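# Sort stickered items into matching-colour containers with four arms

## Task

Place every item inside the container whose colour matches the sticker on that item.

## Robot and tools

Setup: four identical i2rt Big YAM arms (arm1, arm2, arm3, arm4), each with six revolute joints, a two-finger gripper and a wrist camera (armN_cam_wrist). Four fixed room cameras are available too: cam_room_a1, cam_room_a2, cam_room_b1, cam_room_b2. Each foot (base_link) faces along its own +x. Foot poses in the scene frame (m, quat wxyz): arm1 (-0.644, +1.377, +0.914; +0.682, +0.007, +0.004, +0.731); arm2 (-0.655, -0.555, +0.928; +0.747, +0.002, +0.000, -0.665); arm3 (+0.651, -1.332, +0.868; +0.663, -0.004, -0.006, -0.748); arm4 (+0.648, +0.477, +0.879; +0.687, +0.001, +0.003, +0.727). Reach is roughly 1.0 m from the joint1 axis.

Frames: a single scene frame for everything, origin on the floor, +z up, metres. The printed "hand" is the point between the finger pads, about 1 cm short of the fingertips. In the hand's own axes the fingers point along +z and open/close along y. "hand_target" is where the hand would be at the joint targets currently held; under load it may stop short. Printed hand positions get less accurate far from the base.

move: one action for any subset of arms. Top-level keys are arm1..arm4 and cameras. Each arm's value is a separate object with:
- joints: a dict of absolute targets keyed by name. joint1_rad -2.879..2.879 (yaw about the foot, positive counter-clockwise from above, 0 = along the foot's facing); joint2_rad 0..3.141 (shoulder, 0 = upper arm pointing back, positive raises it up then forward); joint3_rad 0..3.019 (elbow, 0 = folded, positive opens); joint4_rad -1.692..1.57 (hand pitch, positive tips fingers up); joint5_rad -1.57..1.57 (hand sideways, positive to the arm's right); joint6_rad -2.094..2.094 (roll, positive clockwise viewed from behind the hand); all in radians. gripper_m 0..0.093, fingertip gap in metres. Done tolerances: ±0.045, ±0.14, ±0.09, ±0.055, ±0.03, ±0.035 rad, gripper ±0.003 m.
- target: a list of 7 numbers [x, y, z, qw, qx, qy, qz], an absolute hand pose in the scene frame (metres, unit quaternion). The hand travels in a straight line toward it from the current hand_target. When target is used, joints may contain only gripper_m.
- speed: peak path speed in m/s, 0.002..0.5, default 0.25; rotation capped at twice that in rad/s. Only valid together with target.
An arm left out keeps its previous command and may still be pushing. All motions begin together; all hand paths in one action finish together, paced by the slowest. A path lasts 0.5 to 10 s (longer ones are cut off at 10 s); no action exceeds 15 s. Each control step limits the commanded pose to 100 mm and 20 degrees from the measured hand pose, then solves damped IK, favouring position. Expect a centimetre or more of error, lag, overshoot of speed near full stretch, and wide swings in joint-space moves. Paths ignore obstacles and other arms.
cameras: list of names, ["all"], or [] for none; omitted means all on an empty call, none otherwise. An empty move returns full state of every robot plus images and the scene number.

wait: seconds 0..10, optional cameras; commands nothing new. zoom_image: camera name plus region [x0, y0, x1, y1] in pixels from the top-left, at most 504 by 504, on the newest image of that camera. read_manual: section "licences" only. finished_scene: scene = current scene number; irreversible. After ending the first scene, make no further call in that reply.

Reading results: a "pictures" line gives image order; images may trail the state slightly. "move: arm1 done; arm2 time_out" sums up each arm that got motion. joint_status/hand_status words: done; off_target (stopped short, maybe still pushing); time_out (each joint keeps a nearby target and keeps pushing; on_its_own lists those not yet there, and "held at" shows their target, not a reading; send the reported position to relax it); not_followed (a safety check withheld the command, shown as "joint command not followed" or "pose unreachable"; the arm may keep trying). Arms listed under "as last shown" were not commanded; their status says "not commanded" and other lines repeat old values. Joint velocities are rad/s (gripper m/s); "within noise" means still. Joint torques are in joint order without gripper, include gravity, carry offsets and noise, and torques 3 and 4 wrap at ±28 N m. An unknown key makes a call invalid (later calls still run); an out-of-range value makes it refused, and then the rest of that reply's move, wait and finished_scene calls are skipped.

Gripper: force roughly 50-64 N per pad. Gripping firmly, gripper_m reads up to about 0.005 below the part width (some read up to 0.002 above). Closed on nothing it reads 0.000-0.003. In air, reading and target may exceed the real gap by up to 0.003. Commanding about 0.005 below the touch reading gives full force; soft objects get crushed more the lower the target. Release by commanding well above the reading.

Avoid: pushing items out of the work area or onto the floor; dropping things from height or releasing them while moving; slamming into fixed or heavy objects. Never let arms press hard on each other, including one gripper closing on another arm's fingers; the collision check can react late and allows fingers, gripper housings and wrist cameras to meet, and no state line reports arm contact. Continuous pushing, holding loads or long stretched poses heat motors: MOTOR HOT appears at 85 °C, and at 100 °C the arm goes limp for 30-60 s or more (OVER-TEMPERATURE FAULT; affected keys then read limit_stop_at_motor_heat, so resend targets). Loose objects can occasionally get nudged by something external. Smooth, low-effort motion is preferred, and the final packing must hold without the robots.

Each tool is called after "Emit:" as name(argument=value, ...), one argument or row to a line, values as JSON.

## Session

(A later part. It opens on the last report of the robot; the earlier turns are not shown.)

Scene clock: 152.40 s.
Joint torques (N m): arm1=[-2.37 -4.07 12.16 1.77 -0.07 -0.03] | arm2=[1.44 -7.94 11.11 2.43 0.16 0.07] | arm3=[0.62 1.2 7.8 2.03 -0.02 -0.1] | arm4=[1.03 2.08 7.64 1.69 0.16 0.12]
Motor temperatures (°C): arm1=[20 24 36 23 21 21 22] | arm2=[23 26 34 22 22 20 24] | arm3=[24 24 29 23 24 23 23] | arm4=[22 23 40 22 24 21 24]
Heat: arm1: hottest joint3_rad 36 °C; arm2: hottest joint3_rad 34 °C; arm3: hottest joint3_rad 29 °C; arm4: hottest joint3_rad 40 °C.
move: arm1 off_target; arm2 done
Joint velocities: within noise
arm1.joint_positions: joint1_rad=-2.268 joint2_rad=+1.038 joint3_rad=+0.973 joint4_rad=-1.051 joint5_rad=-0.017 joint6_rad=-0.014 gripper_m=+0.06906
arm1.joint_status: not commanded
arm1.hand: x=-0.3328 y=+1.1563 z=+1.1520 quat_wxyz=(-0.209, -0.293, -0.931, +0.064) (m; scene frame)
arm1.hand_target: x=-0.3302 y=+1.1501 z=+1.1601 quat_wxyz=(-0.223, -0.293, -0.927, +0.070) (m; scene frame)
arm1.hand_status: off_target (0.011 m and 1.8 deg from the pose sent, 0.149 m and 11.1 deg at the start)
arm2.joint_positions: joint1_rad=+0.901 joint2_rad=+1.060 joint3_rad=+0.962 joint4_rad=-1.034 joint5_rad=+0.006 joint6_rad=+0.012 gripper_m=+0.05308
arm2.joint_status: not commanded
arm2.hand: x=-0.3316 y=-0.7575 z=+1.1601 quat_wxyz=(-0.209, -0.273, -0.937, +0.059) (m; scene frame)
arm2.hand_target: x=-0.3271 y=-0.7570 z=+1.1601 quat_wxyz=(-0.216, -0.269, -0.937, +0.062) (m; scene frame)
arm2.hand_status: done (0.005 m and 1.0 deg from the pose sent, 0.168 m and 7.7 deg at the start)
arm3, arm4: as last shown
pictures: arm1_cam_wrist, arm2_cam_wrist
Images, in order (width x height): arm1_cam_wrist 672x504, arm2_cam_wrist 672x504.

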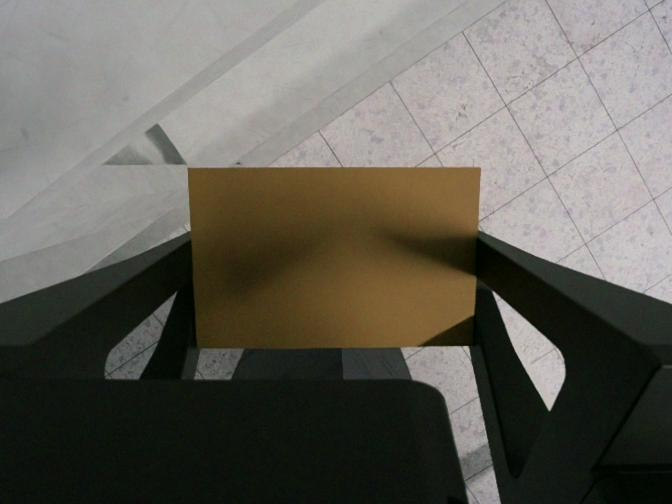

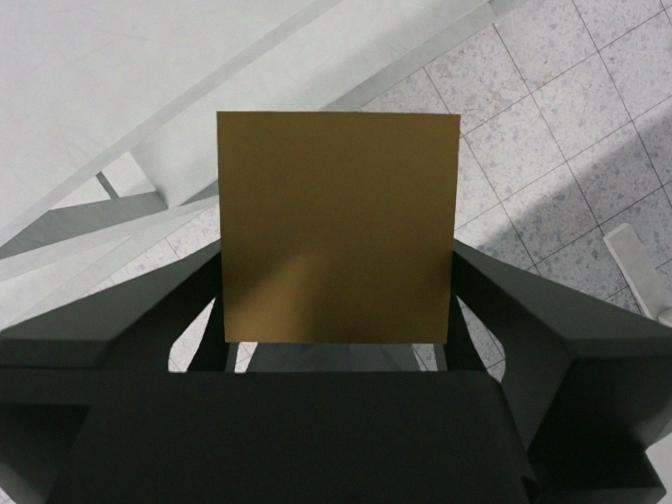

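Emit:
move(
  arm1={"target": [-0.01, 0.905, 1.12, 0.2226, 0.2924, 0.9274, -0.0702], "speed": 0.25},
  arm2={"target": [0.0, -0.957, 1.125, 0.2163, 0.2686, 0.9367, -0.0620], "speed": 0.25},
  cameras=["arm1_cam_wrist", "arm2_cam_wrist"],
)

Scene clock: 181.77 s.
Joint torques (N m): arm1=[-3.31 -19.72 17.7 0.7 -0.06 -0.02] | arm2=[1.38 -22.71 17.05 1.07 0.1 0.05] | arm3=[0.5 1.38 7.82 2.1 -0.01 -0.11] | arm4=[0.79 2.67 7.83 1.7 0.16 0.17]
Motor temperatures (°C): arm1=[20 24 35 23 21 21 22] | arm2=[23 26 35 22 22 20 24] | arm3=[24 24 29 23 24 23 23] | arm4=[22 22 37 22 24 21 24]
Heat: arm1: hottest joint3_rad 35 °C; arm2: hottest joint3_rad 35 °C; arm3: hottest joint3_rad 29 °C; arm4: hottest joint3_rad 37 °C.
move: arm1 off_target; arm2 off_target
Joint velocities: within noise
arm1.joint_positions: joint1_rad=-2.274 joint2_rad=+2.156 joint3_rad=+2.165 joint4_rad=-1.149 joint5_rad=-0.021 joint6_rad=-0.021 gripper_m=+0.06906
arm1.joint_status: not commanded
arm1.hand: x=-0.0166 y=+0.9208 z=+1.0901 quat_wxyz=(-0.198, -0.293, -0.933, +0.060) (m; scene frame)
arm1.hand_target: x=-0.0116 y=+0.9063 z=+1.1201 quat_wxyz=(-0.223, -0.292, -0.927, +0.071) (m; scene frame)
arm1.hand_status: off_target (0.034 m and 3.1 deg from the pose sent, 0.410 m and 1.8 deg at the start)
arm2.joint_positions: joint1_rad=+0.901 joint2_rad=+2.091 joint3_rad=+2.049 joint4_rad=-1.103 joint5_rad=+0.006 joint6_rad=+0.012 gripper_m=+0.05308
arm2.joint_status: not commanded
arm2.hand: x=-0.0154 y=-0.9524 z=+1.1117 quat_wxyz=(-0.203, -0.273, -0.938, +0.057) (m; scene frame)
arm2.hand_target: x=-0.0011 y=-0.9563 z=+1.1252 quat_wxyz=(-0.217, -0.269, -0.936, +0.062) (m; scene frame)
arm2.hand_status: off_target (0.021 m and 1.7 deg from the pose sent, 0.389 m and 1.0 deg at the start)
arm3, arm4: as last shown
pictures: arm1_cam_wrist, arm2_cam_wrist
Images, in order (width x height): arm1_cam_wrist 672x504, arm2_cam_wrist 672x504.

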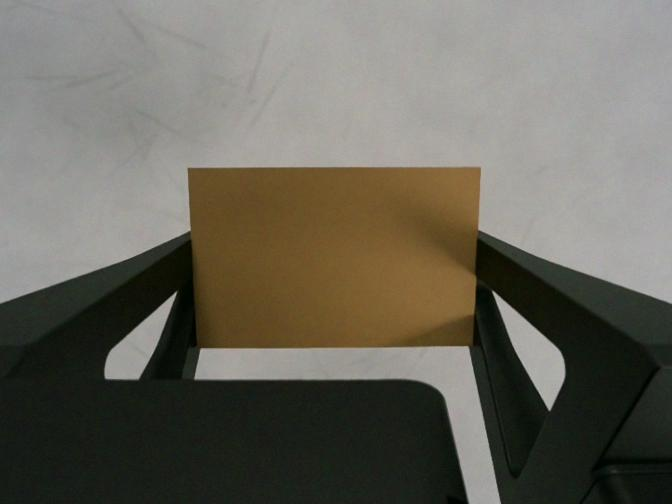

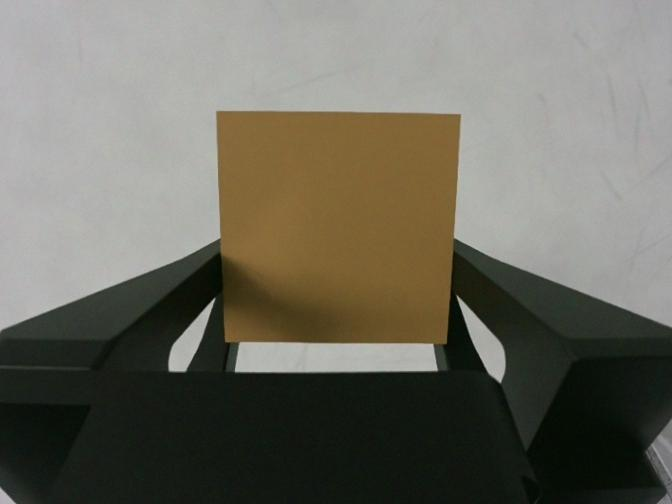

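Emit:
move(
  arm1={"target": [-0.01, 0.905, 1.055, 0.2226, 0.2924, 0.9274, -0.0702], "speed": 0.15},
  arm2={"target": [0.0, -0.957, 1.055, 0.2163, 0.2686, 0.9367, -0.0620], "speed": 0.15},
)

Emit:
move(
  arm1={"target": [-0.01, 0.905, 1.02, 0.2226, 0.2924, 0.9274, -0.0702], "speed": 0.1},
  arm2={"target": [0.0, -0.957, 1.025, 0.2163, 0.2686, 0.9367, -0.0620], "speed": 0.1},
  cameras=["arm1_cam_wrist", "arm2_cam_wrist"],
)

Scene clock: 187.40 s.
Joint torques (N m): arm1=[-3.19 -19.9 12.01 1.81 -0.07 -0.07] | arm2=[1.32 -22.59 11.06 2.45 0.09 0.04] | arm3=[0.56 1.38 7.79 2.07 -0.02 -0.11] | arm4=[1.08 1.9 7.72 1.74 0.1 0.17]
Motor temperatures (°C): arm1=[20 24 36 23 21 21 22] | arm2=[23 26 36 22 22 20 24] | arm3=[24 24 29 23 24 23 23] | arm4=[22 22 36 22 24 21 24]
Heat: arm1: hottest joint3_rad 36 °C; arm2: hottest joint3_rad 36 °C; arm3: hottest joint3_rad 29 °C; arm4: hottest joint3_rad 36 °C.
move: arm1 off_target; arm2 off_target
Joint velocities: within noise
arm1.joint_positions: joint1_rad=-2.274 joint2_rad=+2.167 joint3_rad=+2.077 joint4_rad=-1.017 joint5_rad=-0.021 joint6_rad=-0.021 gripper_m=+0.06906
arm1.joint_status: not commanded
arm1.hand: x=-0.0099 y=+0.9156 z=+1.0522 quat_wxyz=(-0.213, -0.292, -0.930, +0.066) (m; scene frame)
arm1.hand_target: x=-0.0101 y=+0.9053 z=+1.0549 quat_wxyz=(-0.222, -0.292, -0.927, +0.070) (m; scene frame)
arm1.hand_status: off_target (0.011 m and 1.3 deg from the pose sent, 0.039 m and 3.1 deg at the start)
arm2.joint_positions: joint1_rad=+0.901 joint2_rad=+2.113 joint3_rad=+1.974 joint4_rad=-0.970 joint5_rad=+0.006 joint6_rad=+0.012 gripper_m=+0.05308
arm2.joint_status: not commanded
arm2.hand: x=-0.0056 y=-0.9583 z=+1.0732 quat_wxyz=(-0.221, -0.272, -0.935, +0.062) (m; scene frame)
arm2.hand_target: x=-0.0006 y=-0.9567 z=+1.0550 quat_wxyz=(-0.216, -0.269, -0.937, +0.062) (m; scene frame)
arm2.hand_status: off_target (0.019 m and 0.7 deg from the pose sent, 0.059 m and 1.7 deg at the start)
arm3, arm4: as last shown
pictures: none

Scene clock: 188.40 s.
Joint torques (N m): arm1=[-2.26 -19.37 11.75 1.81 -0.04 -0.01] | arm2=[1.32 -22.3 10.58 2.52 0.1 0.03] | arm3=[0.56 1.26 7.77 2.07 0 -0.11] | arm4=[1.32 2.43 7.77 1.8 0.15 0.15]
Motor temperatures (°C): arm1=[20 24 36 23 21 21 22] | arm2=[23 26 36 22 22 20 24] | arm3=[24 24 29 23 24 23 23] | arm4=[22 22 36 22 24 21 24]
Heat: arm1: hottest joint3_rad 36 °C; arm2: hottest joint3_rad 36 °C; arm3: hottest joint3_rad 29 °C; arm4: hottest joint3_rad 36 °C.
move: arm1 off_target; arm2 off_target
Joint velocities: within noise
arm1.joint_positions: joint1_rad=-2.274 joint2_rad=+2.176 joint3_rad=+2.016 joint4_rad=-0.936 joint5_rad=-0.021 joint6_rad=-0.021 gripper_m=+0.06906
arm1.joint_status: not commanded
arm1.hand: x=-0.0092 y=+0.9148 z=+1.0245 quat_wxyz=(-0.218, -0.291, -0.929, +0.067) (m; scene frame)
arm1.hand_target: x=-0.0101 y=+0.9053 z=+1.0202 quat_wxyz=(-0.223, -0.292, -0.927, +0.070) (m; scene frame)
arm1.hand_status: off_target (0.011 m and 0.7 deg from the pose sent, 0.034 m and 1.2 deg at the start)
arm2.joint_positions: joint1_rad=+0.901 joint2_rad=+2.123 joint3_rad=+1.929 joint4_rad=-0.902 joint5_rad=+0.006 joint6_rad=+0.012 gripper_m=+0.05308
arm2.joint_status: not commanded
arm2.hand: x=-0.0038 y=-0.9593 z=+1.0514 quat_wxyz=(-0.226, -0.272, -0.933, +0.064) (m; scene frame)
arm2.hand_target: x=-0.0009 y=-0.9566 z=+1.0253 quat_wxyz=(-0.216, -0.269, -0.937, +0.062) (m; scene frame)
arm2.hand_status: off_target (0.027 m and 1.3 deg from the pose sent, 0.049 m and 0.7 deg at the start)
arm3, arm4: as last shown
pictures: arm1_cam_wrist, arm2_cam_wrist
Images, in order (width x height): arm1_cam_wrist 672x504, arm2_cam_wrist 672x504.

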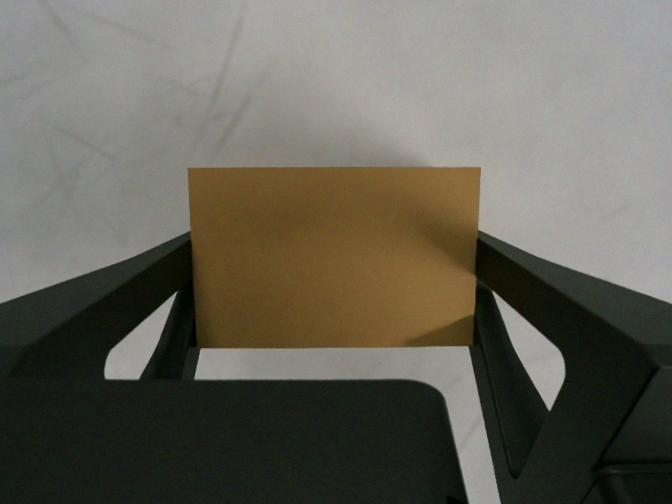

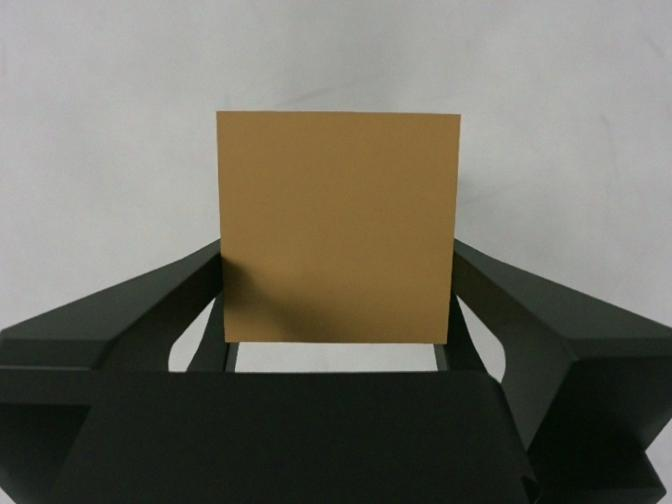

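Emit:
move(
  arm1={"target": [-0.01, 0.905, 1.01, 0.2226, 0.2924, 0.9274, -0.0702], "speed": 0.08},
  arm2={"target": [0.0, -0.957, 1.006, 0.2163, 0.2686, 0.9367, -0.0620], "speed": 0.08},
)

Emit:
move(
  arm1={"target": [-0.01, 0.905, 1.003, 0.2226, 0.2924, 0.9274, -0.0702], "speed": 0.08},
  arm2={"target": [0.0, -0.957, 0.995, 0.2163, 0.2686, 0.9367, -0.0620], "speed": 0.08},
  cameras=["arm1_cam_wrist", "arm2_cam_wrist"],
)

Scene clock: 195.50 s.
Joint torques (N m): arm1=[-3.9 -18.9 10.99 1.78 -0.06 -0.09] | arm2=[1.26 -22.12 10.47 2.48 0.09 0.04] | arm3=[0.38 1.14 7.77 2.07 -0.01 -0.11] | arm4=[1.08 2.43 7.57 1.73 0.12 0.14]
Motor temperatures (°C): arm1=[20 25 36 23 21 21 22] | arm2=[23 26 35 22 22 20 25] | arm3=[24 24 28 23 24 23 23] | arm4=[22 22 36 22 24 21 24]
Heat: arm1: hottest joint3_rad 36 °C; arm2: hottest joint3_rad 35 °C; arm3: hottest joint3_rad 28 °C; arm4: hottest joint3_rad 36 °C.
move: arm1 off_target; arm2 off_target
Joint velocities: within noise
arm1.joint_positions: joint1_rad=-2.274 joint2_rad=+2.176 joint3_rad=+2.006 joint4_rad=-0.914 joint5_rad=-0.021 joint6_rad=-0.021 gripper_m=+0.06906
arm1.joint_status: not commanded
arm1.hand: x=-0.0076 y=+0.9136 z=+1.0220 quat_wxyz=(-0.224, -0.291, -0.928, +0.069) (m; scene frame)
arm1.hand_target: x=-0.0102 y=+0.9054 z=+1.0102 quat_wxyz=(-0.223, -0.292, -0.927, +0.070) (m; scene frame)
arm1.hand_status: off_target (0.015 m and 0.3 deg from the pose sent, 0.017 m and 0.7 deg at the start)
arm2.joint_positions: joint1_rad=+0.901 joint2_rad=+2.136 joint3_rad=+1.902 joint4_rad=-0.862 joint5_rad=+0.006 joint6_rad=+0.012 gripper_m=+0.05308
arm2.joint_status: not commanded
arm2.hand: x=-0.0032 y=-0.9596 z=+1.0327 quat_wxyz=(-0.226, -0.272, -0.933, +0.064) (m; scene frame)
arm2.hand_target: x=-0.0009 y=-0.9565 z=+1.0064 quat_wxyz=(-0.216, -0.269, -0.937, +0.062) (m; scene frame)
arm2.hand_status: off_target (0.027 m and 1.3 deg from the pose sent, 0.046 m and 1.3 deg at the start)
arm3, arm4: as last shown
pictures: none

Scene clock: 196.47 s.
Joint torques (N m): arm1=[-2.84 -18.49 10.44 1.58 -0.09 -0.04] | arm2=[1.03 -21.83 9.76 2.52 0.09 0.04] | arm3=[0.44 1.38 7.79 2.09 -0.02 -0.11] | arm4=[0.85 2.43 7.69 1.76 0.17 0.17]
Motor temperatures (°C): arm1=[20 25 36 23 21 21 22] | arm2=[23 26 35 22 22 20 25] | arm3=[24 24 28 23 24 23 23] | arm4=[22 22 36 22 24 21 24]
Heat: arm1: hottest joint3_rad 36 °C; arm2: hottest joint3_rad 35 °C; arm3: hottest joint3_rad 28 °C; arm4: hottest joint3_rad 36 °C.
move: arm1 off_target; arm2 off_target
Joint velocities: within noise
arm1.joint_positions: joint1_rad=-2.274 joint2_rad=+2.176 joint3_rad=+2.001 joint4_rad=-0.898 joint5_rad=-0.021 joint6_rad=-0.021 gripper_m=+0.06906
arm1.joint_status: not commanded
arm1.hand: x=-0.0060 y=+0.9124 z=+1.0215 quat_wxyz=(-0.229, -0.290, -0.927, +0.071) (m; scene frame)
arm1.hand_target: x=-0.0103 y=+0.9055 z=+1.0033 quat_wxyz=(-0.223, -0.292, -0.927, +0.070) (m; scene frame)
arm1.hand_status: off_target (0.020 m and 0.7 deg from the pose sent, 0.021 m and 0.3 deg at the start)
arm2.joint_positions: joint1_rad=+0.901 joint2_rad=+2.136 joint3_rad=+1.895 joint4_rad=-0.837 joint5_rad=+0.006 joint6_rad=+0.012 gripper_m=+0.05308
arm2.joint_status: not commanded
arm2.hand: x=-0.0006 y=-0.9613 z=+1.0319 quat_wxyz=(-0.234, -0.271, -0.931, +0.066) (m; scene frame)
arm2.hand_target: x=-0.0013 y=-0.9564 z=+0.9959 quat_wxyz=(-0.216, -0.269, -0.937, +0.062) (m; scene frame)
arm2.hand_status: off_target (0.037 m and 2.2 deg from the pose sent, 0.038 m and 1.3 deg at the start)
arm3, arm4: as last shown
pictures: arm1_cam_wrist, arm2_cam_wrist
Images, in order (width x height): arm1_cam_wrist 672x504, arm2_cam_wrist 672x504.

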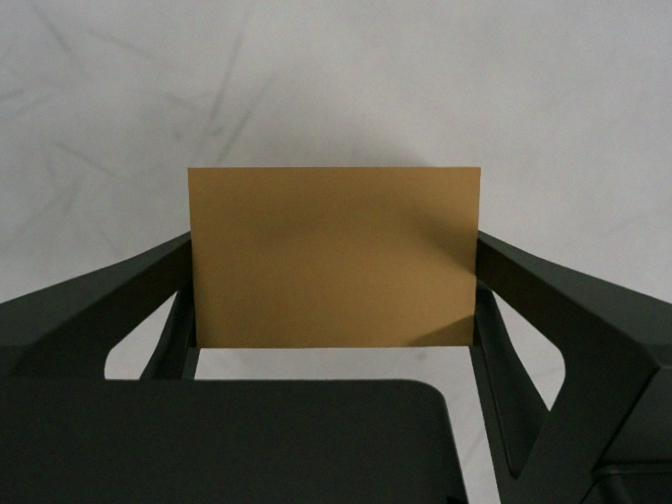

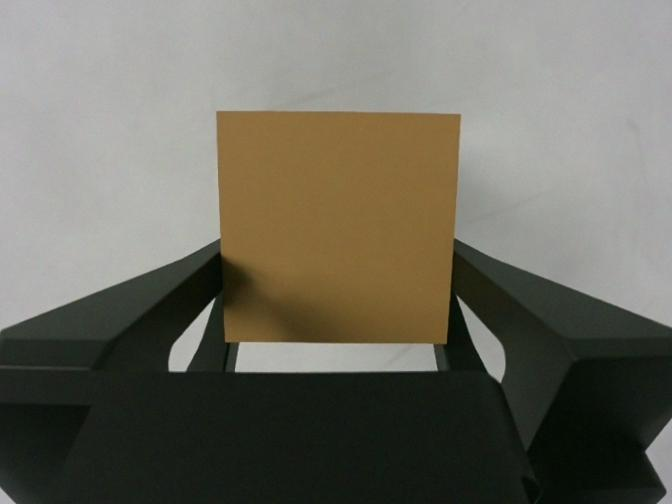

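Emit:
move(
  arm1={"joints": {"gripper_m": 0.088}},
  arm2={"joints": {"gripper_m": 0.08}},
)

Emit:
move(
  arm1={"target": [-0.01, 0.905, 1.11, 0.2226, 0.2924, 0.9274, -0.0702], "speed": 0.15},
  arm2={"target": [0.0, -0.957, 1.13, 0.2163, 0.2686, 0.9367, -0.0620], "speed": 0.15},
  cameras=["arm1_cam_wrist", "arm2_cam_wrist"],
)

Emit:
move(
  arm1={"target": [-0.33, 1.15, 1.16, 0.1902, 0.2947, 0.9345, -0.06], "speed": 0.25},
  arm2={"target": [-0.327, -0.757, 1.16, 0.1917, 0.2701, 0.9420, -0.0550], "speed": 0.25},
  cameras=["arm1_cam_wrist", "arm2_cam_wrist"],
)

Scene clock: 201.53 s.
Joint torques (N m): arm1=[-2.73 -18.26 11.4 1.77 -0.05 -0.04] | arm2=[1.26 -21.66 9.77 2.45 0.08 0.03] | arm3=[0.38 1.38 7.79 2.07 -0.02 -0.11] | arm4=[1.14 2.08 7.71 1.84 0.15 0.14]
Motor temperatures (°C): arm1=[20 26 36 23 21 21 22] | arm2=[23 26 34 22 22 20 25] | arm3=[24 23 28 23 24 23 23] | arm4=[22 22 36 22 24 21 24]
Heat: arm1: hottest joint3_rad 36 °C; arm2: hottest joint3_rad 34 °C; arm3: hottest joint3_rad 28 °C; arm4: hottest joint3_rad 36 °C.
move: arm1 done; arm2 done
Joint velocities: within noise
arm1.joint_positions: joint1_rad=-2.274 joint2_rad=+2.180 joint3_rad=+1.992 joint4_rad=-0.896 joint5_rad=-0.021 joint6_rad=-0.021 gripper_m=+0.08796
arm1.joint_status: all done
arm1.hand: x=-0.0079 y=+0.9137 z=+1.0144 quat_wxyz=(-0.224, -0.291, -0.928, +0.069) (m; scene frame)
arm1.hand_target: x=-0.0103 y=+0.9055 z=+1.0031 quat_wxyz=(-0.223, -0.292, -0.927, +0.070) (m; scene frame)
arm1.hand_status: not commanded
arm2.joint_positions: joint1_rad=+0.901 joint2_rad=+2.137 joint3_rad=+1.895 joint4_rad=-0.836 joint5_rad=+0.006 joint6_rad=+0.012 gripper_m=+0.07993
arm2.joint_status: all done
arm2.hand: x=-0.0003 y=-0.9614 z=+1.0317 quat_wxyz=(-0.235, -0.271, -0.931, +0.066) (m; scene frame)
arm2.hand_target: x=-0.0014 y=-0.9564 z=+0.9957 quat_wxyz=(-0.216, -0.269, -0.937, +0.062) (m; scene frame)
arm2.hand_status: not commanded
arm3, arm4: as last shown
pictures: none

Scene clock: 203.17 s.
Joint torques (N m): arm1=[-2.73 -21.6 16.7 0.75 -0.09 -0.06] | arm2=[1.26 -25 15.79 0.99 0.1 0.04] | arm3=[0.62 1.26 7.8 2.06 -0.01 -0.1] | arm4=[1.26 1.79 7.72 1.59 0.14 0.13]
Motor temperatures (°C): arm1=[20 26 36 23 21 21 22] | arm2=[23 26 34 22 22 20 24] | arm3=[24 23 28 23 24 23 23] | arm4=[22 22 36 22 24 21 24]
Heat: arm1: hottest joint3_rad 36 °C; arm2: hottest joint3_rad 34 °C; arm3: hottest joint3_rad 28 °C; arm4: hottest joint3_rad 36 °C.
move: arm1 off_target; arm2 off_target
Joint velocities: within noise
arm1.joint_positions: joint1_rad=-2.274 joint2_rad=+2.177 joint3_rad=+2.143 joint4_rad=-1.122 joint5_rad=-0.021 joint6_rad=-0.021 gripper_m=+0.08796
arm1.joint_status: not commanded
arm1.hand: x=-0.0154 y=+0.9197 z=+1.0660 quat_wxyz=(-0.190, -0.293, -0.935, +0.058) (m; scene frame)
arm1.hand_target: x=-0.0118 y=+0.9066 z=+1.1100 quat_wxyz=(-0.223, -0.292, -0.927, +0.071) (m; scene frame)
arm1.hand_status: off_target (0.047 m and 4.1 deg from the pose sent, 0.096 m and 0.3 deg at the start)
arm2.joint_positions: joint1_rad=+0.901 joint2_rad=+2.116 joint3_rad=+2.079 joint4_rad=-1.118 joint5_rad=+0.006 joint6_rad=+0.012 gripper_m=+0.07993
arm2.joint_status: not commanded
arm2.hand: x=-0.0108 y=-0.9553 z=+1.1062 quat_wxyz=(-0.199, -0.273, -0.939, +0.056) (m; scene frame)
arm2.hand_target: x=-0.0009 y=-0.9565 z=+1.1302 quat_wxyz=(-0.217, -0.269, -0.936, +0.062) (m; scene frame)
arm2.hand_status: off_target (0.026 m and 2.2 deg from the pose sent, 0.098 m and 2.3 deg at the start)
arm3.joint_positions: joint1_rad=-1.939 joint2_rad=+0.605 joint3_rad=+1.401 joint4_rad=-1.308 joint5_rad=+0.001 joint6_rad=+0.005 gripper_m=+0.09306
arm3.joint_status: not commanded
arm3.hand: x=+0.4454 y=-1.2145 z=+1.4188 quat_wxyz=(+0.115, -0.838, +0.215, +0.488) (m; scene frame)
arm3.hand_target: x=+0.4475 y=-1.2127 z=+1.4212 quat_wxyz=(+0.121, -0.834, +0.216, +0.492) (m; scene frame)
arm3.hand_status: not commanded
arm4.joint_positions: joint1_rad=+0.927 joint2_rad=+0.598 joint3_rad=+1.393 joint4_rad=-1.312 joint5_rad=-0.002 joint6_rad=-0.012 gripper_m=+0.09311
arm4.joint_status: not commanded
arm4.hand: x=+0.4589 y=+0.6071 z=+1.4294 quat_wxyz=(-0.146, +0.828, -0.246, -0.482) (m; scene frame)
arm4.hand_target: x=+0.4577 y=+0.6072 z=+1.4351 quat_wxyz=(-0.145, +0.823, -0.249, -0.490) (m; scene frame)
arm4.hand_status: not commanded
pictures: arm1_cam_wrist, arm2_cam_wrist
Images, in order (width x height): arm1_cam_wrist 672x504, arm2_cam_wrist 672x504.

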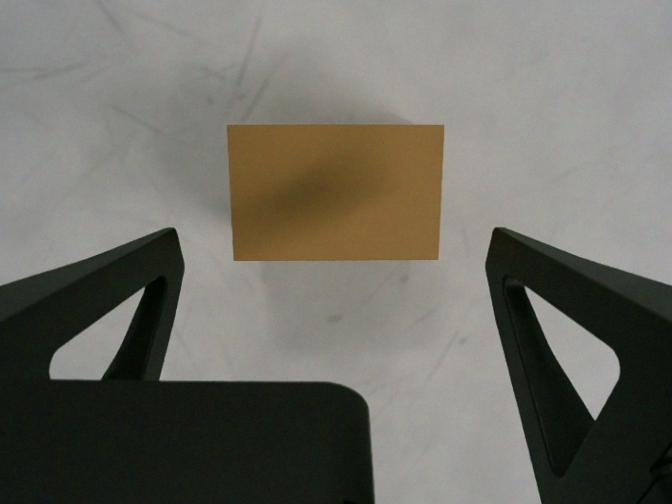

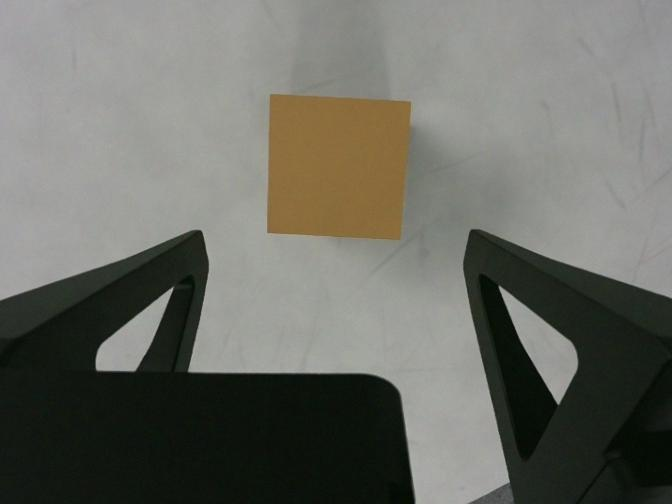

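Scene clock: 205.37 s.
Joint torques (N m): arm1=[-1.73 -3.55 11.64 0.79 0.08 0.06] | arm2=[1.38 -8.12 10.48 1.1 0.13 0.06] | arm3=[0.56 1.32 7.77 2.04 -0.01 -0.11] | arm4=[1.14 2.55 7.75 1.7 0.13 0.17]
Motor temperatures (°C): arm1=[20 26 36 23 21 21 22] | arm2=[23 26 34 22 22 20 24] | arm3=[24 23 28 23 24 23 23] | arm4=[22 22 35 22 24 21 24]
Heat: arm1: hottest joint3_rad 36 °C; arm2: hottest joint3_rad 34 °C; arm3: hottest joint3_rad 28 °C; arm4: hottest joint3_rad 35 °C.
move: arm1 done; arm2 off_target
Joint velocities: within noise
arm1.joint_positions: joint1_rad=-2.274 joint2_rad=+1.073 joint3_rad=+1.028 joint4_rad=-1.099 joint5_rad=-0.019 joint6_rad=-0.021 gripper_m=+0.08796
arm1.joint_status: not commanded
arm1.hand: x=-0.3284 y=+1.1507 z=+1.1611 quat_wxyz=(-0.195, -0.293, -0.934, +0.061) (m; scene frame)
arm1.hand_target: x=-0.3299 y=+1.1500 z=+1.1601 quat_wxyz=(-0.190, -0.295, -0.935, +0.060) (m; scene frame)
arm1.hand_status: done (0.002 m and 0.6 deg from the pose sent, 0.401 m and 0.3 deg at the start)
arm2.joint_positions: joint1_rad=+0.901 joint2_rad=+1.088 joint3_rad=+1.006 joint4_rad=-1.058 joint5_rad=+0.006 joint6_rad=+0.012 gripper_m=+0.07993
arm2.joint_status: not commanded
arm2.hand: x=-0.3241 y=-0.7623 z=+1.1687 quat_wxyz=(-0.205, -0.273, -0.938, +0.058) (m; scene frame)
arm2.hand_target: x=-0.3271 y=-0.7571 z=+1.1601 quat_wxyz=(-0.192, -0.270, -0.942, +0.055) (m; scene frame)
arm2.hand_status: off_target (0.011 m and 1.7 deg from the pose sent, 0.377 m and 1.0 deg at the start)
arm3, arm4: as last shown
pictures: arm1_cam_wrist, arm2_cam_wrist
Images, in order (width x height): arm1_cam_wrist 672x504, arm2_cam_wrist 672x504.

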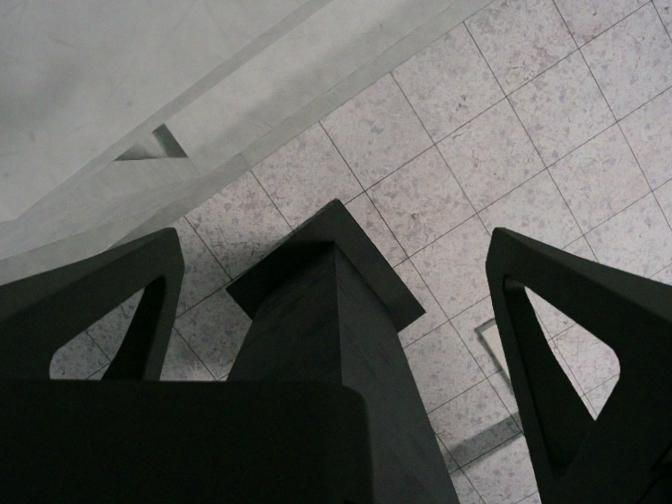

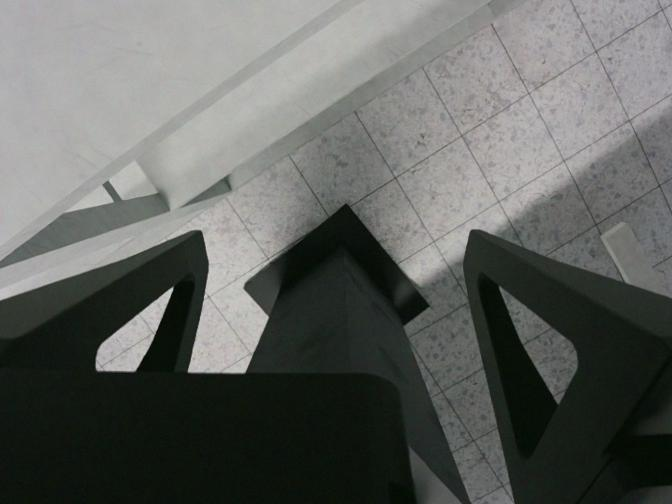

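Emit:
move(
  arm3={"target": [0.318, -1.14, 1.17, 0.0692, -0.9307, 0.2581, 0.2494], "speed": 0.25},
  arm4={"target": [0.32, 0.695, 1.17, 0.0778, -0.9212, 0.2905, 0.2468], "speed": 0.25},
  cameras=["arm3_cam_wrist", "arm4_cam_wrist"],
)

Emit:
move(
  arm3={"target": [-0.015, -0.960, 1.145, 0.0692, -0.9307, 0.2581, 0.2494], "speed": 0.25},
  arm4={"target": [-0.012, 0.92, 1.145, 0.0778, -0.9212, 0.2905, 0.2468], "speed": 0.25},
  cameras=["arm3_cam_wrist", "arm4_cam_wrist"],
)

Scene clock: 215.90 s.
Joint torques (N m): arm1=[-1.73 -4.01 11.6 0.79 0.07 0.04] | arm2=[1.49 -8.12 10.45 1.07 0.13 0.07] | arm3=[0.85 -7.65 9.59 1.58 0.14 0.02] | arm4=[1.2 -7.53 9.59 1.28 0.21 0.17]
Motor temperatures (°C): arm1=[20 25 35 23 21 21 22] | arm2=[23 26 34 22 22 20 24] | arm3=[24 23 28 23 24 23 23] | arm4=[21 22 35 22 24 21 24]
Heat: arm1: hottest joint3_rad 35 °C; arm2: hottest joint3_rad 34 °C; arm3: hottest joint3_rad 28 °C; arm4: hottest joint3_rad 35 °C.
move: arm3 done; arm4 done
Joint velocities: within noise
arm1, arm2: as last shown
arm3.joint_positions: joint1_rad=-1.939 joint2_rad=+1.012 joint3_rad=+1.090 joint4_rad=-1.140 joint5_rad=+0.029 joint6_rad=+0.024 gripper_m=+0.09306
arm3.joint_status: not commanded
arm3.hand: x=+0.3176 y=-1.1442 z=+1.1653 quat_wxyz=(+0.065, -0.936, +0.251, +0.239) (m; scene frame)
arm3.hand_target: x=+0.3181 y=-1.1401 z=+1.1700 quat_wxyz=(+0.069, -0.931, +0.258, +0.249) (m; scene frame)
arm3.hand_status: done (0.006 m and 1.6 deg from the pose sent, 0.289 m and 30.3 deg at the start)
arm4.joint_positions: joint1_rad=+0.937 joint2_rad=+1.047 joint3_rad=+1.069 joint4_rad=-1.102 joint5_rad=+0.022 joint6_rad=+0.019 gripper_m=+0.09311
arm4.joint_status: not commanded
arm4.hand: x=+0.3247 y=+0.6948 z=+1.1618 quat_wxyz=(-0.075, +0.926, -0.288, -0.232) (m; scene frame)
arm4.hand_target: x=+0.3201 y=+0.6949 z=+1.1701 quat_wxyz=(-0.078, +0.921, -0.290, -0.247) (m; scene frame)
arm4.hand_status: done (0.009 m and 1.8 deg from the pose sent, 0.307 m and 30.6 deg at the start)
pictures: arm3_cam_wrist, arm4_cam_wrist
Images, in order (width x height): arm3_cam_wrist 672x504, arm4_cam_wrist 672x504.

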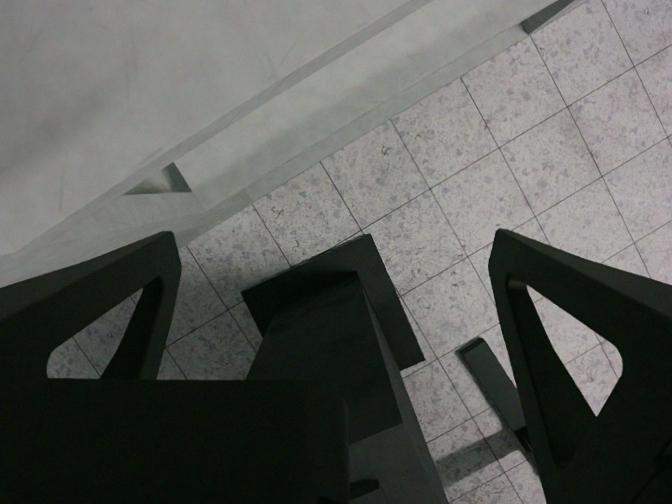

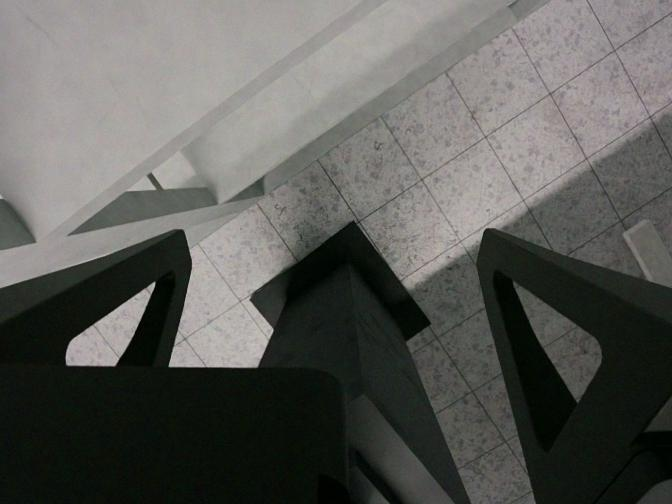

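Scene clock: 218.50 s.
Joint torques (N m): arm1=[-1.61 -3.84 11.52 0.75 0.09 0.06] | arm2=[1.44 -8 10.43 1.09 0.13 0.06] | arm3=[1.08 -23.77 14.41 0.57 0.14 0.03] | arm4=[0.32 -24.64 12.82 0.44 -0.04 0.06]
Motor temperatures (°C): arm1=[20 25 35 23 21 21 22] | arm2=[23 26 35 22 22 20 24] | arm3=[24 23 29 23 24 23 23] | arm4=[21 22 35 22 24 21 24]
Heat: arm1: hottest joint3_rad 35 °C; arm2: hottest joint3_rad 35 °C; arm3: hottest joint3_rad 29 °C; arm4: hottest joint3_rad 35 °C.
move: arm3 off_target; arm4 off_target
Joint velocities: within noise
arm1, arm2: as last shown
arm3.joint_positions: joint1_rad=-1.939 joint2_rad=+2.041 joint3_rad=+2.154 joint4_rad=-1.192 joint5_rad=+0.030 joint6_rad=+0.025 gripper_m=+0.09306
arm3.joint_status: not commanded
arm3.hand: x=-0.0094 y=-0.9707 z=+1.1240 quat_wxyz=(+0.064, -0.938, +0.251, +0.232) (m; scene frame)
arm3.hand_target: x=-0.0140 y=-0.9607 z=+1.1450 quat_wxyz=(+0.069, -0.931, +0.258, +0.250) (m; scene frame)
arm3.hand_status: off_target (0.024 m and 2.4 deg from the pose sent, 0.381 m and 1.6 deg at the start)
arm4.joint_positions: joint1_rad=+0.937 joint2_rad=+2.167 joint3_rad=+2.346 joint4_rad=-1.246 joint5_rad=+0.021 joint6_rad=+0.019 gripper_m=+0.09311
arm4.joint_status: not commanded
arm4.hand: x=-0.0074 y=+0.9109 z=+1.1372 quat_wxyz=(-0.076, +0.924, -0.288, -0.238) (m; scene frame)
arm4.hand_target: x=-0.0114 y=+0.9196 z=+1.1448 quat_wxyz=(-0.078, +0.921, -0.290, -0.248) (m; scene frame)
arm4.hand_status: off_target (0.013 m and 1.1 deg from the pose sent, 0.405 m and 1.8 deg at the start)
pictures: arm3_cam_wrist, arm4_cam_wrist
Images, in order (width x height): arm3_cam_wrist 672x504, arm4_cam_wrist 672x504.

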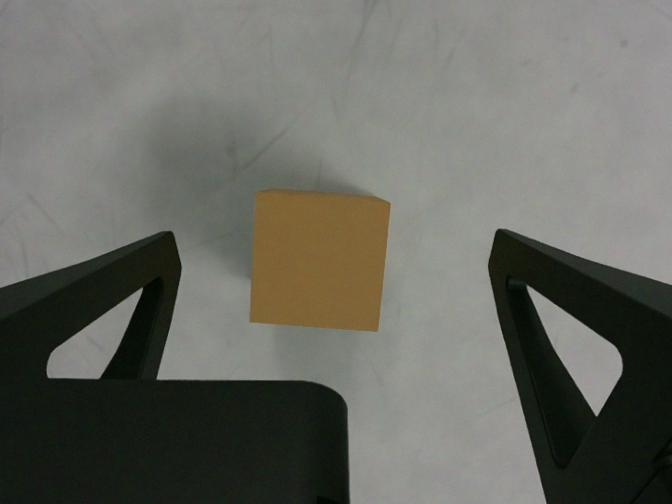

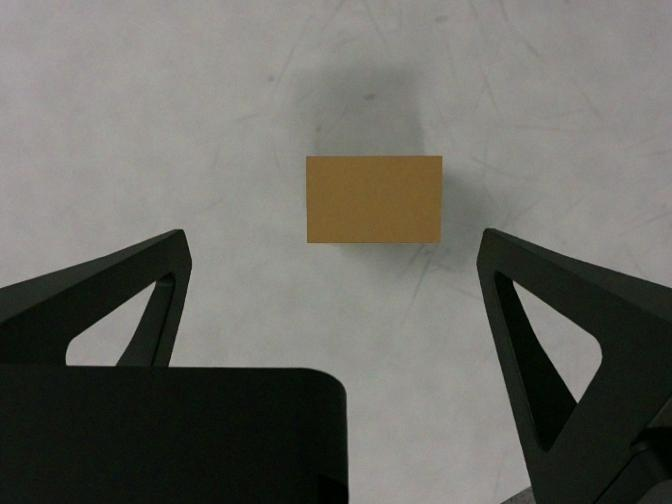

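Emit:
move(
  arm3={"target": [-0.003, -0.985, 1.11, 0.0735, -0.9261, 0.2743, 0.2481], "speed": 0.15},
  arm4={"target": [-0.0075, 0.944, 1.11, 0.0778, -0.9212, 0.2905, 0.2468], "speed": 0.15},
  cameras=["arm3_cam_wrist", "arm4_cam_wrist"],
)

Scene clock: 240.40 s.
Joint torques (N m): arm1=[-2.08 -4.19 11.6 0.77 0.07 0.04] | arm2=[1.38 -8 10.44 1.11 0.13 0.06] | arm3=[2.43 -25.7 9.32 1.58 0.17 0.03] | arm4=[0.91 -24.18 9.2 1.47 -0.05 -0.05]
Motor temperatures (°C): arm1=[20 25 34 23 21 21 22] | arm2=[23 26 34 22 22 20 23] | arm3=[24 25 33 23 24 23 23] | arm4=[21 24 41 22 24 21 24]
Heat: arm1: hottest joint3_rad 34 °C; arm2: hottest joint3_rad 34 °C; arm3: hottest joint3_rad 33 °C; arm4: hottest joint3_rad 41 °C.
move: arm3 off_target; arm4 off_target
Joint velocities: within noise
arm1, arm2: as last shown
arm3.joint_positions: joint1_rad=-1.932 joint2_rad=+1.989 joint3_rad=+1.996 joint4_rad=-1.080 joint5_rad=+0.061 joint6_rad=+0.080 gripper_m=+0.09306
arm3.joint_status: not commanded
arm3.hand: x=+0.0020 y=-0.9766 z=+1.0960 quat_wxyz=(+0.072, -0.929, +0.277, +0.233) (m; scene frame)
arm3.hand_target: x=-0.0027 y=-0.9849 z=+1.1100 quat_wxyz=(+0.073, -0.926, +0.274, +0.248) (m; scene frame)
arm3.hand_status: off_target (0.017 m and 1.8 deg from the pose sent, 0.021 m and 3.7 deg at the start)
arm4.joint_positions: joint1_rad=+0.897 joint2_rad=+2.174 joint3_rad=+2.338 joint4_rad=-1.197 joint5_rad=+0.006 joint6_rad=+0.007 gripper_m=+0.09311
arm4.joint_status: not commanded
arm4.hand: x=+0.0004 y=+0.9403 z=+1.1337 quat_wxyz=(-0.080, +0.917, -0.297, -0.254) (m; scene frame)
arm4.hand_target: x=-0.0065 y=+0.9435 z=+1.1101 quat_wxyz=(-0.078, +0.921, -0.291, -0.247) (m; scene frame)
arm4.hand_status: off_target (0.025 m and 1.3 deg from the pose sent, 0.043 m and 1.1 deg at the start)
pictures: arm3_cam_wrist, arm4_cam_wrist
Images, in order (width x height): arm3_cam_wrist 672x504, arm4_cam_wrist 672x504.

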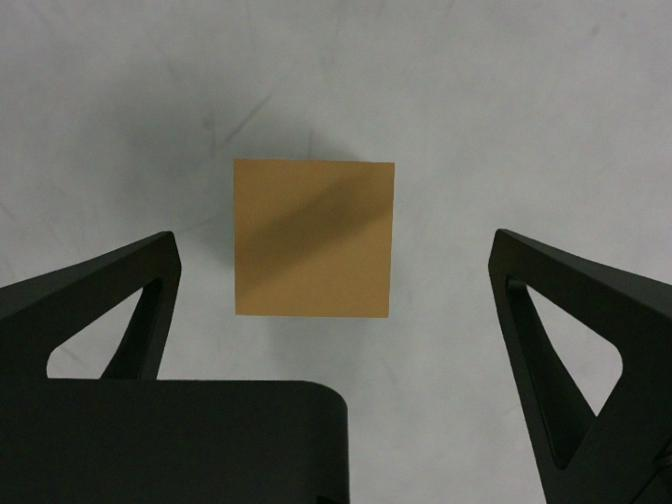

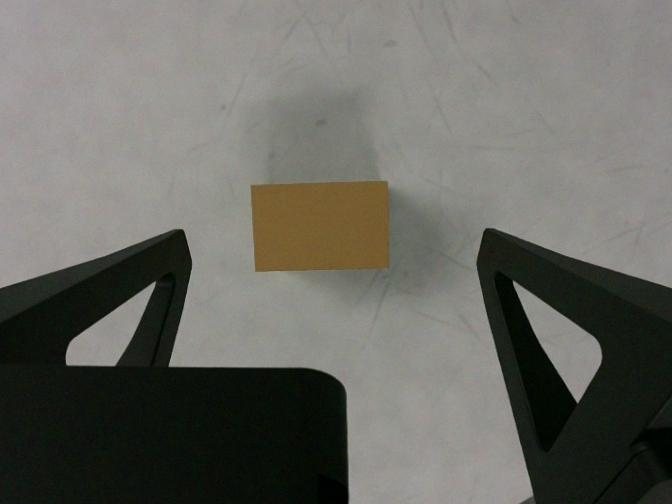

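Emit:
move(
  arm3={"target": [-0.0046, -0.9936, 1.075, 0.0735, -0.9261, 0.2743, 0.2481], "speed": 0.15},
  arm4={"target": [-0.0070, 0.9296, 1.075, 0.0757, -0.9237, 0.2824, 0.2475], "speed": 0.15},
  cameras=["arm3_cam_wrist", "arm4_cam_wrist"],
)

Scene clock: 263.83 s.
Joint torques (N m): arm1=[-2.26 -4.25 11.62 0.73 0.07 0.03] | arm2=[1.44 -8.06 10.45 1.06 0.13 0.07] | arm3=[2.43 -24.76 9.31 1.58 0.17 0.01] | arm4=[1.9 -27.46 9.57 1.42 -0.03 -0.07]
Motor temperatures (°C): arm1=[20 24 34 23 21 21 22] | arm2=[23 25 34 22 22 20 23] | arm3=[24 26 31 23 24 23 23] | arm4=[21 27 37 22 24 21 24]
Heat: arm1: hottest joint3_rad 34 °C; arm2: hottest joint3_rad 34 °C; arm3: hottest joint3_rad 31 °C; arm4: hottest joint3_rad 37 °C.
move: arm3 off_target; arm4 off_target
Joint velocities: within noise
arm1, arm2: as last shown
arm3.joint_positions: joint1_rad=-1.918 joint2_rad=+1.980 joint3_rad=+1.898 joint4_rad=-0.986 joint5_rad=+0.067 joint6_rad=+0.091 gripper_m=+0.09306
arm3.joint_status: not commanded
arm3.hand: x=+0.0007 y=-0.9865 z=+1.0646 quat_wxyz=(+0.072, -0.929, +0.277, +0.235) (m; scene frame)
arm3.hand_target: x=-0.0045 y=-0.9936 z=+1.0751 quat_wxyz=(+0.073, -0.926, +0.274, +0.248) (m; scene frame)
arm3.hand_status: off_target (0.014 m and 1.5 deg from the pose sent, 0.028 m and 1.8 deg at the start)
arm4.joint_positions: joint1_rad=+0.906 joint2_rad=+2.174 joint3_rad=+2.170 joint4_rad=-1.075 joint5_rad=+0.004 joint6_rad=+0.003 gripper_m=+0.09311
arm4.joint_status: not commanded
arm4.hand: x=-0.0001 y=+0.9314 z=+1.0643 quat_wxyz=(-0.072, +0.924, -0.293, -0.233) (m; scene frame)
arm4.hand_target: x=-0.0068 y=+0.9296 z=+1.0751 quat_wxyz=(-0.076, +0.924, -0.283, -0.247) (m; scene frame)
arm4.hand_status: off_target (0.013 m and 2.1 deg from the pose sent, 0.060 m and 2.1 deg at the start)
pictures: arm3_cam_wrist, arm4_cam_wrist
Images, in order (width x height): arm3_cam_wrist 672x504, arm4_cam_wrist 672x504.

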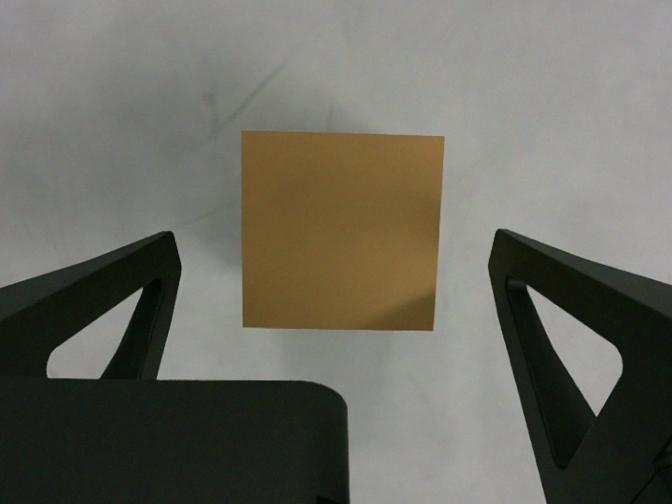

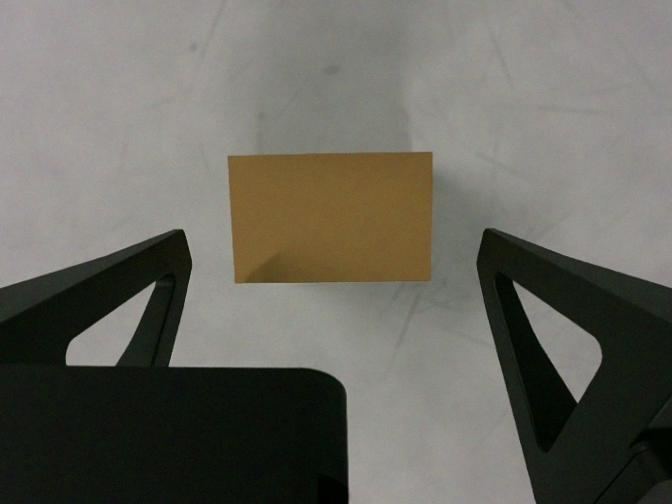

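Emit:
move(
  arm3={"target": [-0.0046, -0.9936, 1.04, 0.0735, -0.9261, 0.2743, 0.2481], "speed": 0.12},
  arm4={"target": [-0.0095, 0.9315, 1.03, 0.0757, -0.9237, 0.2824, 0.2475], "speed": 0.12},
  cameras=["arm3_cam_wrist", "arm4_cam_wrist"],
)

Scene clock: 272.70 s.
Joint torques (N m): arm1=[-1.61 -4.31 11.59 0.72 0.06 -0.02] | arm2=[1.49 -7.94 10.43 1.1 0.13 0.07] | arm3=[2.32 -23.53 9.13 1.63 0.16 0.01] | arm4=[1.2 -25.88 9.22 1.32 -0.07 -0.06]
Motor temperatures (°C): arm1=[20 24 34 23 21 21 22] | arm2=[23 25 34 22 22 20 23] | arm3=[24 26 31 23 24 23 23] | arm4=[21 28 36 22 24 21 24]
Heat: arm1: hottest joint3_rad 34 °C; arm2: hottest joint3_rad 34 °C; arm3: hottest joint3_rad 31 °C; arm4: hottest joint3_rad 36 °C.
move: arm3 done; arm4 done
Joint velocities: within noise
arm1, arm2: as last shown
arm3.joint_positions: joint1_rad=-1.918 joint2_rad=+1.979 joint3_rad=+1.826 joint4_rad=-0.901 joint5_rad=+0.067 joint6_rad=+0.091 gripper_m=+0.09306
arm3.joint_status: not commanded
arm3.hand: x=+0.0009 y=-0.9870 z=+1.0395 quat_wxyz=(+0.074, -0.927, +0.277, +0.242) (m; scene frame)
arm3.hand_target: x=-0.0045 y=-0.9936 z=+1.0400 quat_wxyz=(+0.073, -0.926, +0.274, +0.248) (m; scene frame)
arm3.hand_status: done (0.009 m and 0.7 deg from the pose sent, 0.026 m and 1.5 deg at the start)
arm4.joint_positions: joint1_rad=+0.906 joint2_rad=+2.174 joint3_rad=+2.086 joint4_rad=-0.970 joint5_rad=+0.004 joint6_rad=+0.002 gripper_m=+0.09311
arm4.joint_status: not commanded
arm4.hand: x=-0.0028 y=+0.9330 z=+1.0347 quat_wxyz=(-0.075, +0.922, -0.292, -0.243) (m; scene frame)
arm4.hand_target: x=-0.0093 y=+0.9316 z=+1.0301 quat_wxyz=(-0.076, +0.924, -0.282, -0.248) (m; scene frame)
arm4.hand_status: done (0.008 m and 1.2 deg from the pose sent, 0.036 m and 2.1 deg at the start)
pictures: arm3_cam_wrist, arm4_cam_wrist
Images, in order (width x height): arm3_cam_wrist 672x504, arm4_cam_wrist 672x504.

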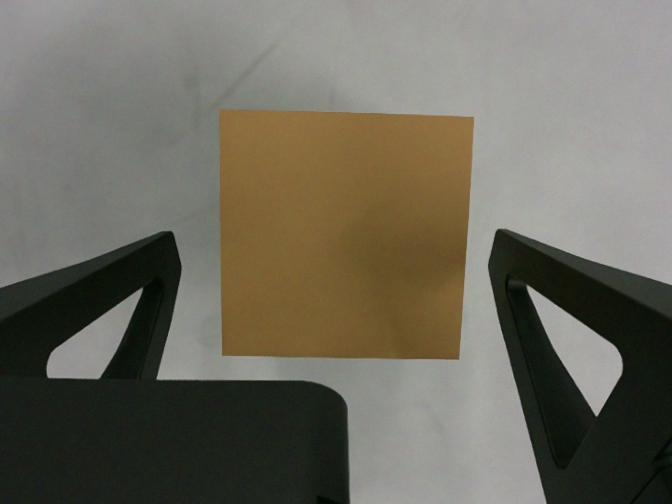

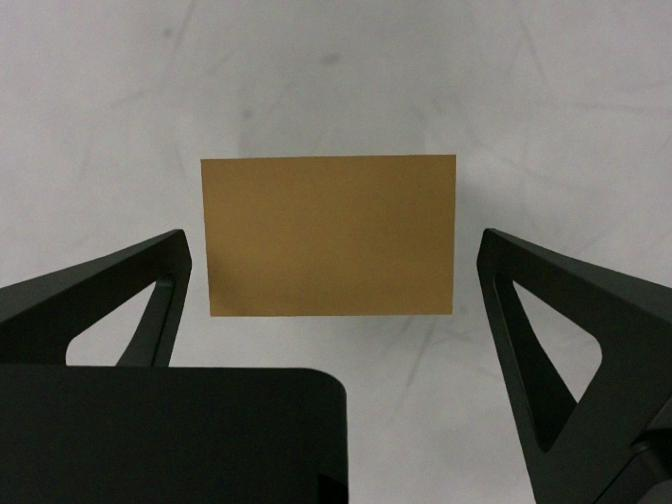

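Emit:
move(
  arm3={"target": [-0.0046, -0.9936, 1.029, 0.0735, -0.9261, 0.2743, 0.2481], "speed": 0.1},
  arm4={"target": [-0.0095, 0.9315, 1.007, 0.0757, -0.9237, 0.2824, 0.2475], "speed": 0.1},
)

Emit:
move(
  arm3={"joints": {"gripper_m": 0.046}},
  arm4={"joints": {"gripper_m": 0.058}},
  cameras=["arm3_cam_wrist", "arm4_cam_wrist"],
)

Scene clock: 278.40 s.
Joint torques (N m): arm1=[-2.43 -4.25 11.56 0.72 0.08 0.04] | arm2=[1.44 -8 10.45 1.11 0.13 0.08] | arm3=[2.43 -23.18 8.95 1.61 0.16 0.02] | arm4=[1.26 -25.7 9.17 1.44 -0.05 -0.11]
Motor temperatures (°C): arm1=[20 24 34 23 21 21 22] | arm2=[23 25 34 22 22 20 23] | arm3=[24 26 31 23 24 23 23] | arm4=[21 28 36 22 24 21 24]
Heat: arm1: hottest joint3_rad 34 °C; arm2: hottest joint3_rad 34 °C; arm3: hottest joint3_rad 31 °C; arm4: hottest joint3_rad 36 °C.
move: arm3 done; arm4 off_target
Joint velocities: within noise
arm1, arm2: as last shown
arm3.joint_positions: joint1_rad=-1.918 joint2_rad=+1.979 joint3_rad=+1.807 joint4_rad=-0.875 joint5_rad=+0.067 joint6_rad=+0.091 gripper_m=+0.09306
arm3.joint_status: not commanded
arm3.hand: x=+0.0006 y=-0.9869 z=+1.0332 quat_wxyz=(+0.074, -0.926, +0.276, +0.246) (m; scene frame)
arm3.hand_target: x=-0.0044 y=-0.9936 z=+1.0290 quat_wxyz=(+0.073, -0.926, +0.274, +0.248) (m; scene frame)
arm3.hand_status: done (0.009 m and 0.4 deg from the pose sent, 0.014 m and 0.7 deg at the start)
arm4.joint_positions: joint1_rad=+0.906 joint2_rad=+2.174 joint3_rad=+2.042 joint4_rad=-0.916 joint5_rad=+0.004 joint6_rad=+0.002 gripper_m=+0.09311
arm4.joint_status: not commanded
arm4.hand: x=-0.0031 y=+0.9331 z=+1.0191 quat_wxyz=(-0.076, +0.921, -0.292, -0.248) (m; scene frame)
arm4.hand_target: x=-0.0091 y=+0.9314 z=+1.0071 quat_wxyz=(-0.076, +0.924, -0.283, -0.247) (m; scene frame)
arm4.hand_status: off_target (0.014 m and 1.1 deg from the pose sent, 0.028 m and 1.2 deg at the start)
pictures: none

Scene clock: 279.00 s.
Joint torques (N m): arm1=[-2.08 -4.31 11.48 0.79 0.07 0.01] | arm2=[1.44 -8 10.44 1.09 0.14 0.07] | arm3=[2.32 -23.12 8.88 1.61 0.13 0.02] | arm4=[1.61 -25 9.05 1.44 -0.02 -0.09]
Motor temperatures (°C): arm1=[20 24 34 23 21 21 22] | arm2=[23 25 34 22 22 20 23] | arm3=[24 26 31 23 24 23 23] | arm4=[21 28 36 22 24 21 24]
Heat: arm1: hottest joint3_rad 34 °C; arm2: hottest joint3_rad 34 °C; arm3: hottest joint3_rad 31 °C; arm4: hottest joint3_rad 36 °C.
move: arm3 off_target; arm4 off_target
Joint velocities: within noise
arm1, arm2: as last shown
arm3.joint_positions: joint1_rad=-1.918 joint2_rad=+1.979 joint3_rad=+1.807 joint4_rad=-0.875 joint5_rad=+0.068 joint6_rad=+0.091 gripper_m=+0.05314
arm3.joint_status: gripper_m off_target (ended at +0.05318, target +0.04600)
arm3.hand: x=+0.0006 y=-0.9867 z=+1.0332 quat_wxyz=(+0.075, -0.926, +0.277, +0.246) (m; scene frame)
arm3.hand_target: x=-0.0044 y=-0.9936 z=+1.0290 quat_wxyz=(+0.074, -0.926, +0.274, +0.248) (m; scene frame)
arm3.hand_status: not commanded
arm4.joint_positions: joint1_rad=+0.906 joint2_rad=+2.174 joint3_rad=+2.042 joint4_rad=-0.916 joint5_rad=+0.003 joint6_rad=+0.000 gripper_m=+0.06955
arm4.joint_status: gripper_m off_target (ended at +0.06957, target +0.05800)
arm4.hand: x=-0.0033 y=+0.9330 z=+1.0191 quat_wxyz=(-0.076, +0.921, -0.291, -0.248) (m; scene frame)
arm4.hand_target: x=-0.0091 y=+0.9313 z=+1.0070 quat_wxyz=(-0.076, +0.924, -0.282, -0.247) (m; scene frame)
arm4.hand_status: not commanded
pictures: arm3_cam_wrist, arm4_cam_wrist
Images, in order (width x height): arm3_cam_wrist 672x504, arm4_cam_wrist 672x504.

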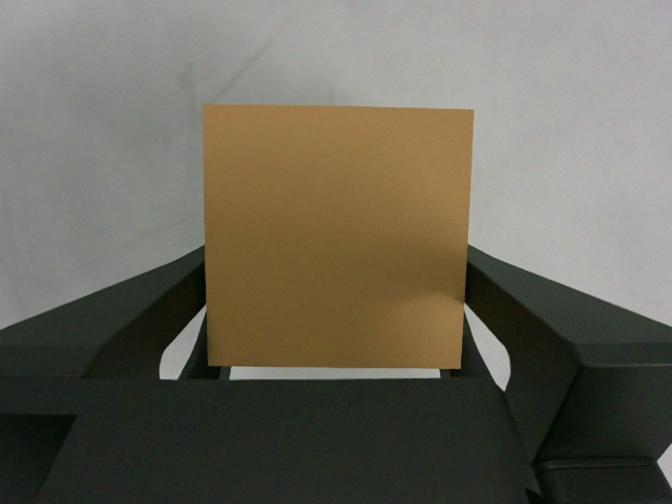

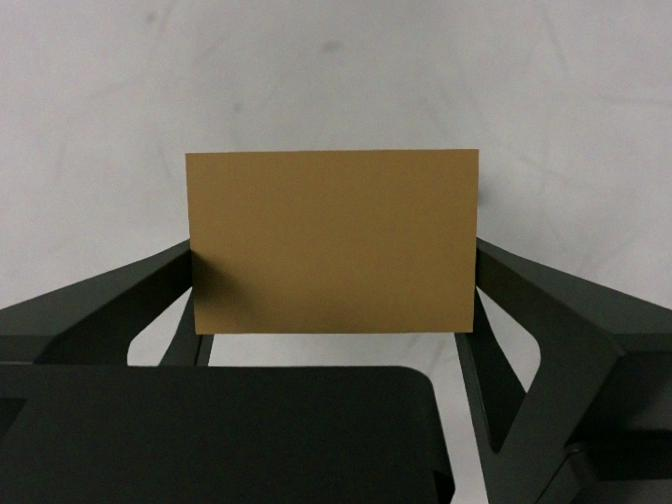

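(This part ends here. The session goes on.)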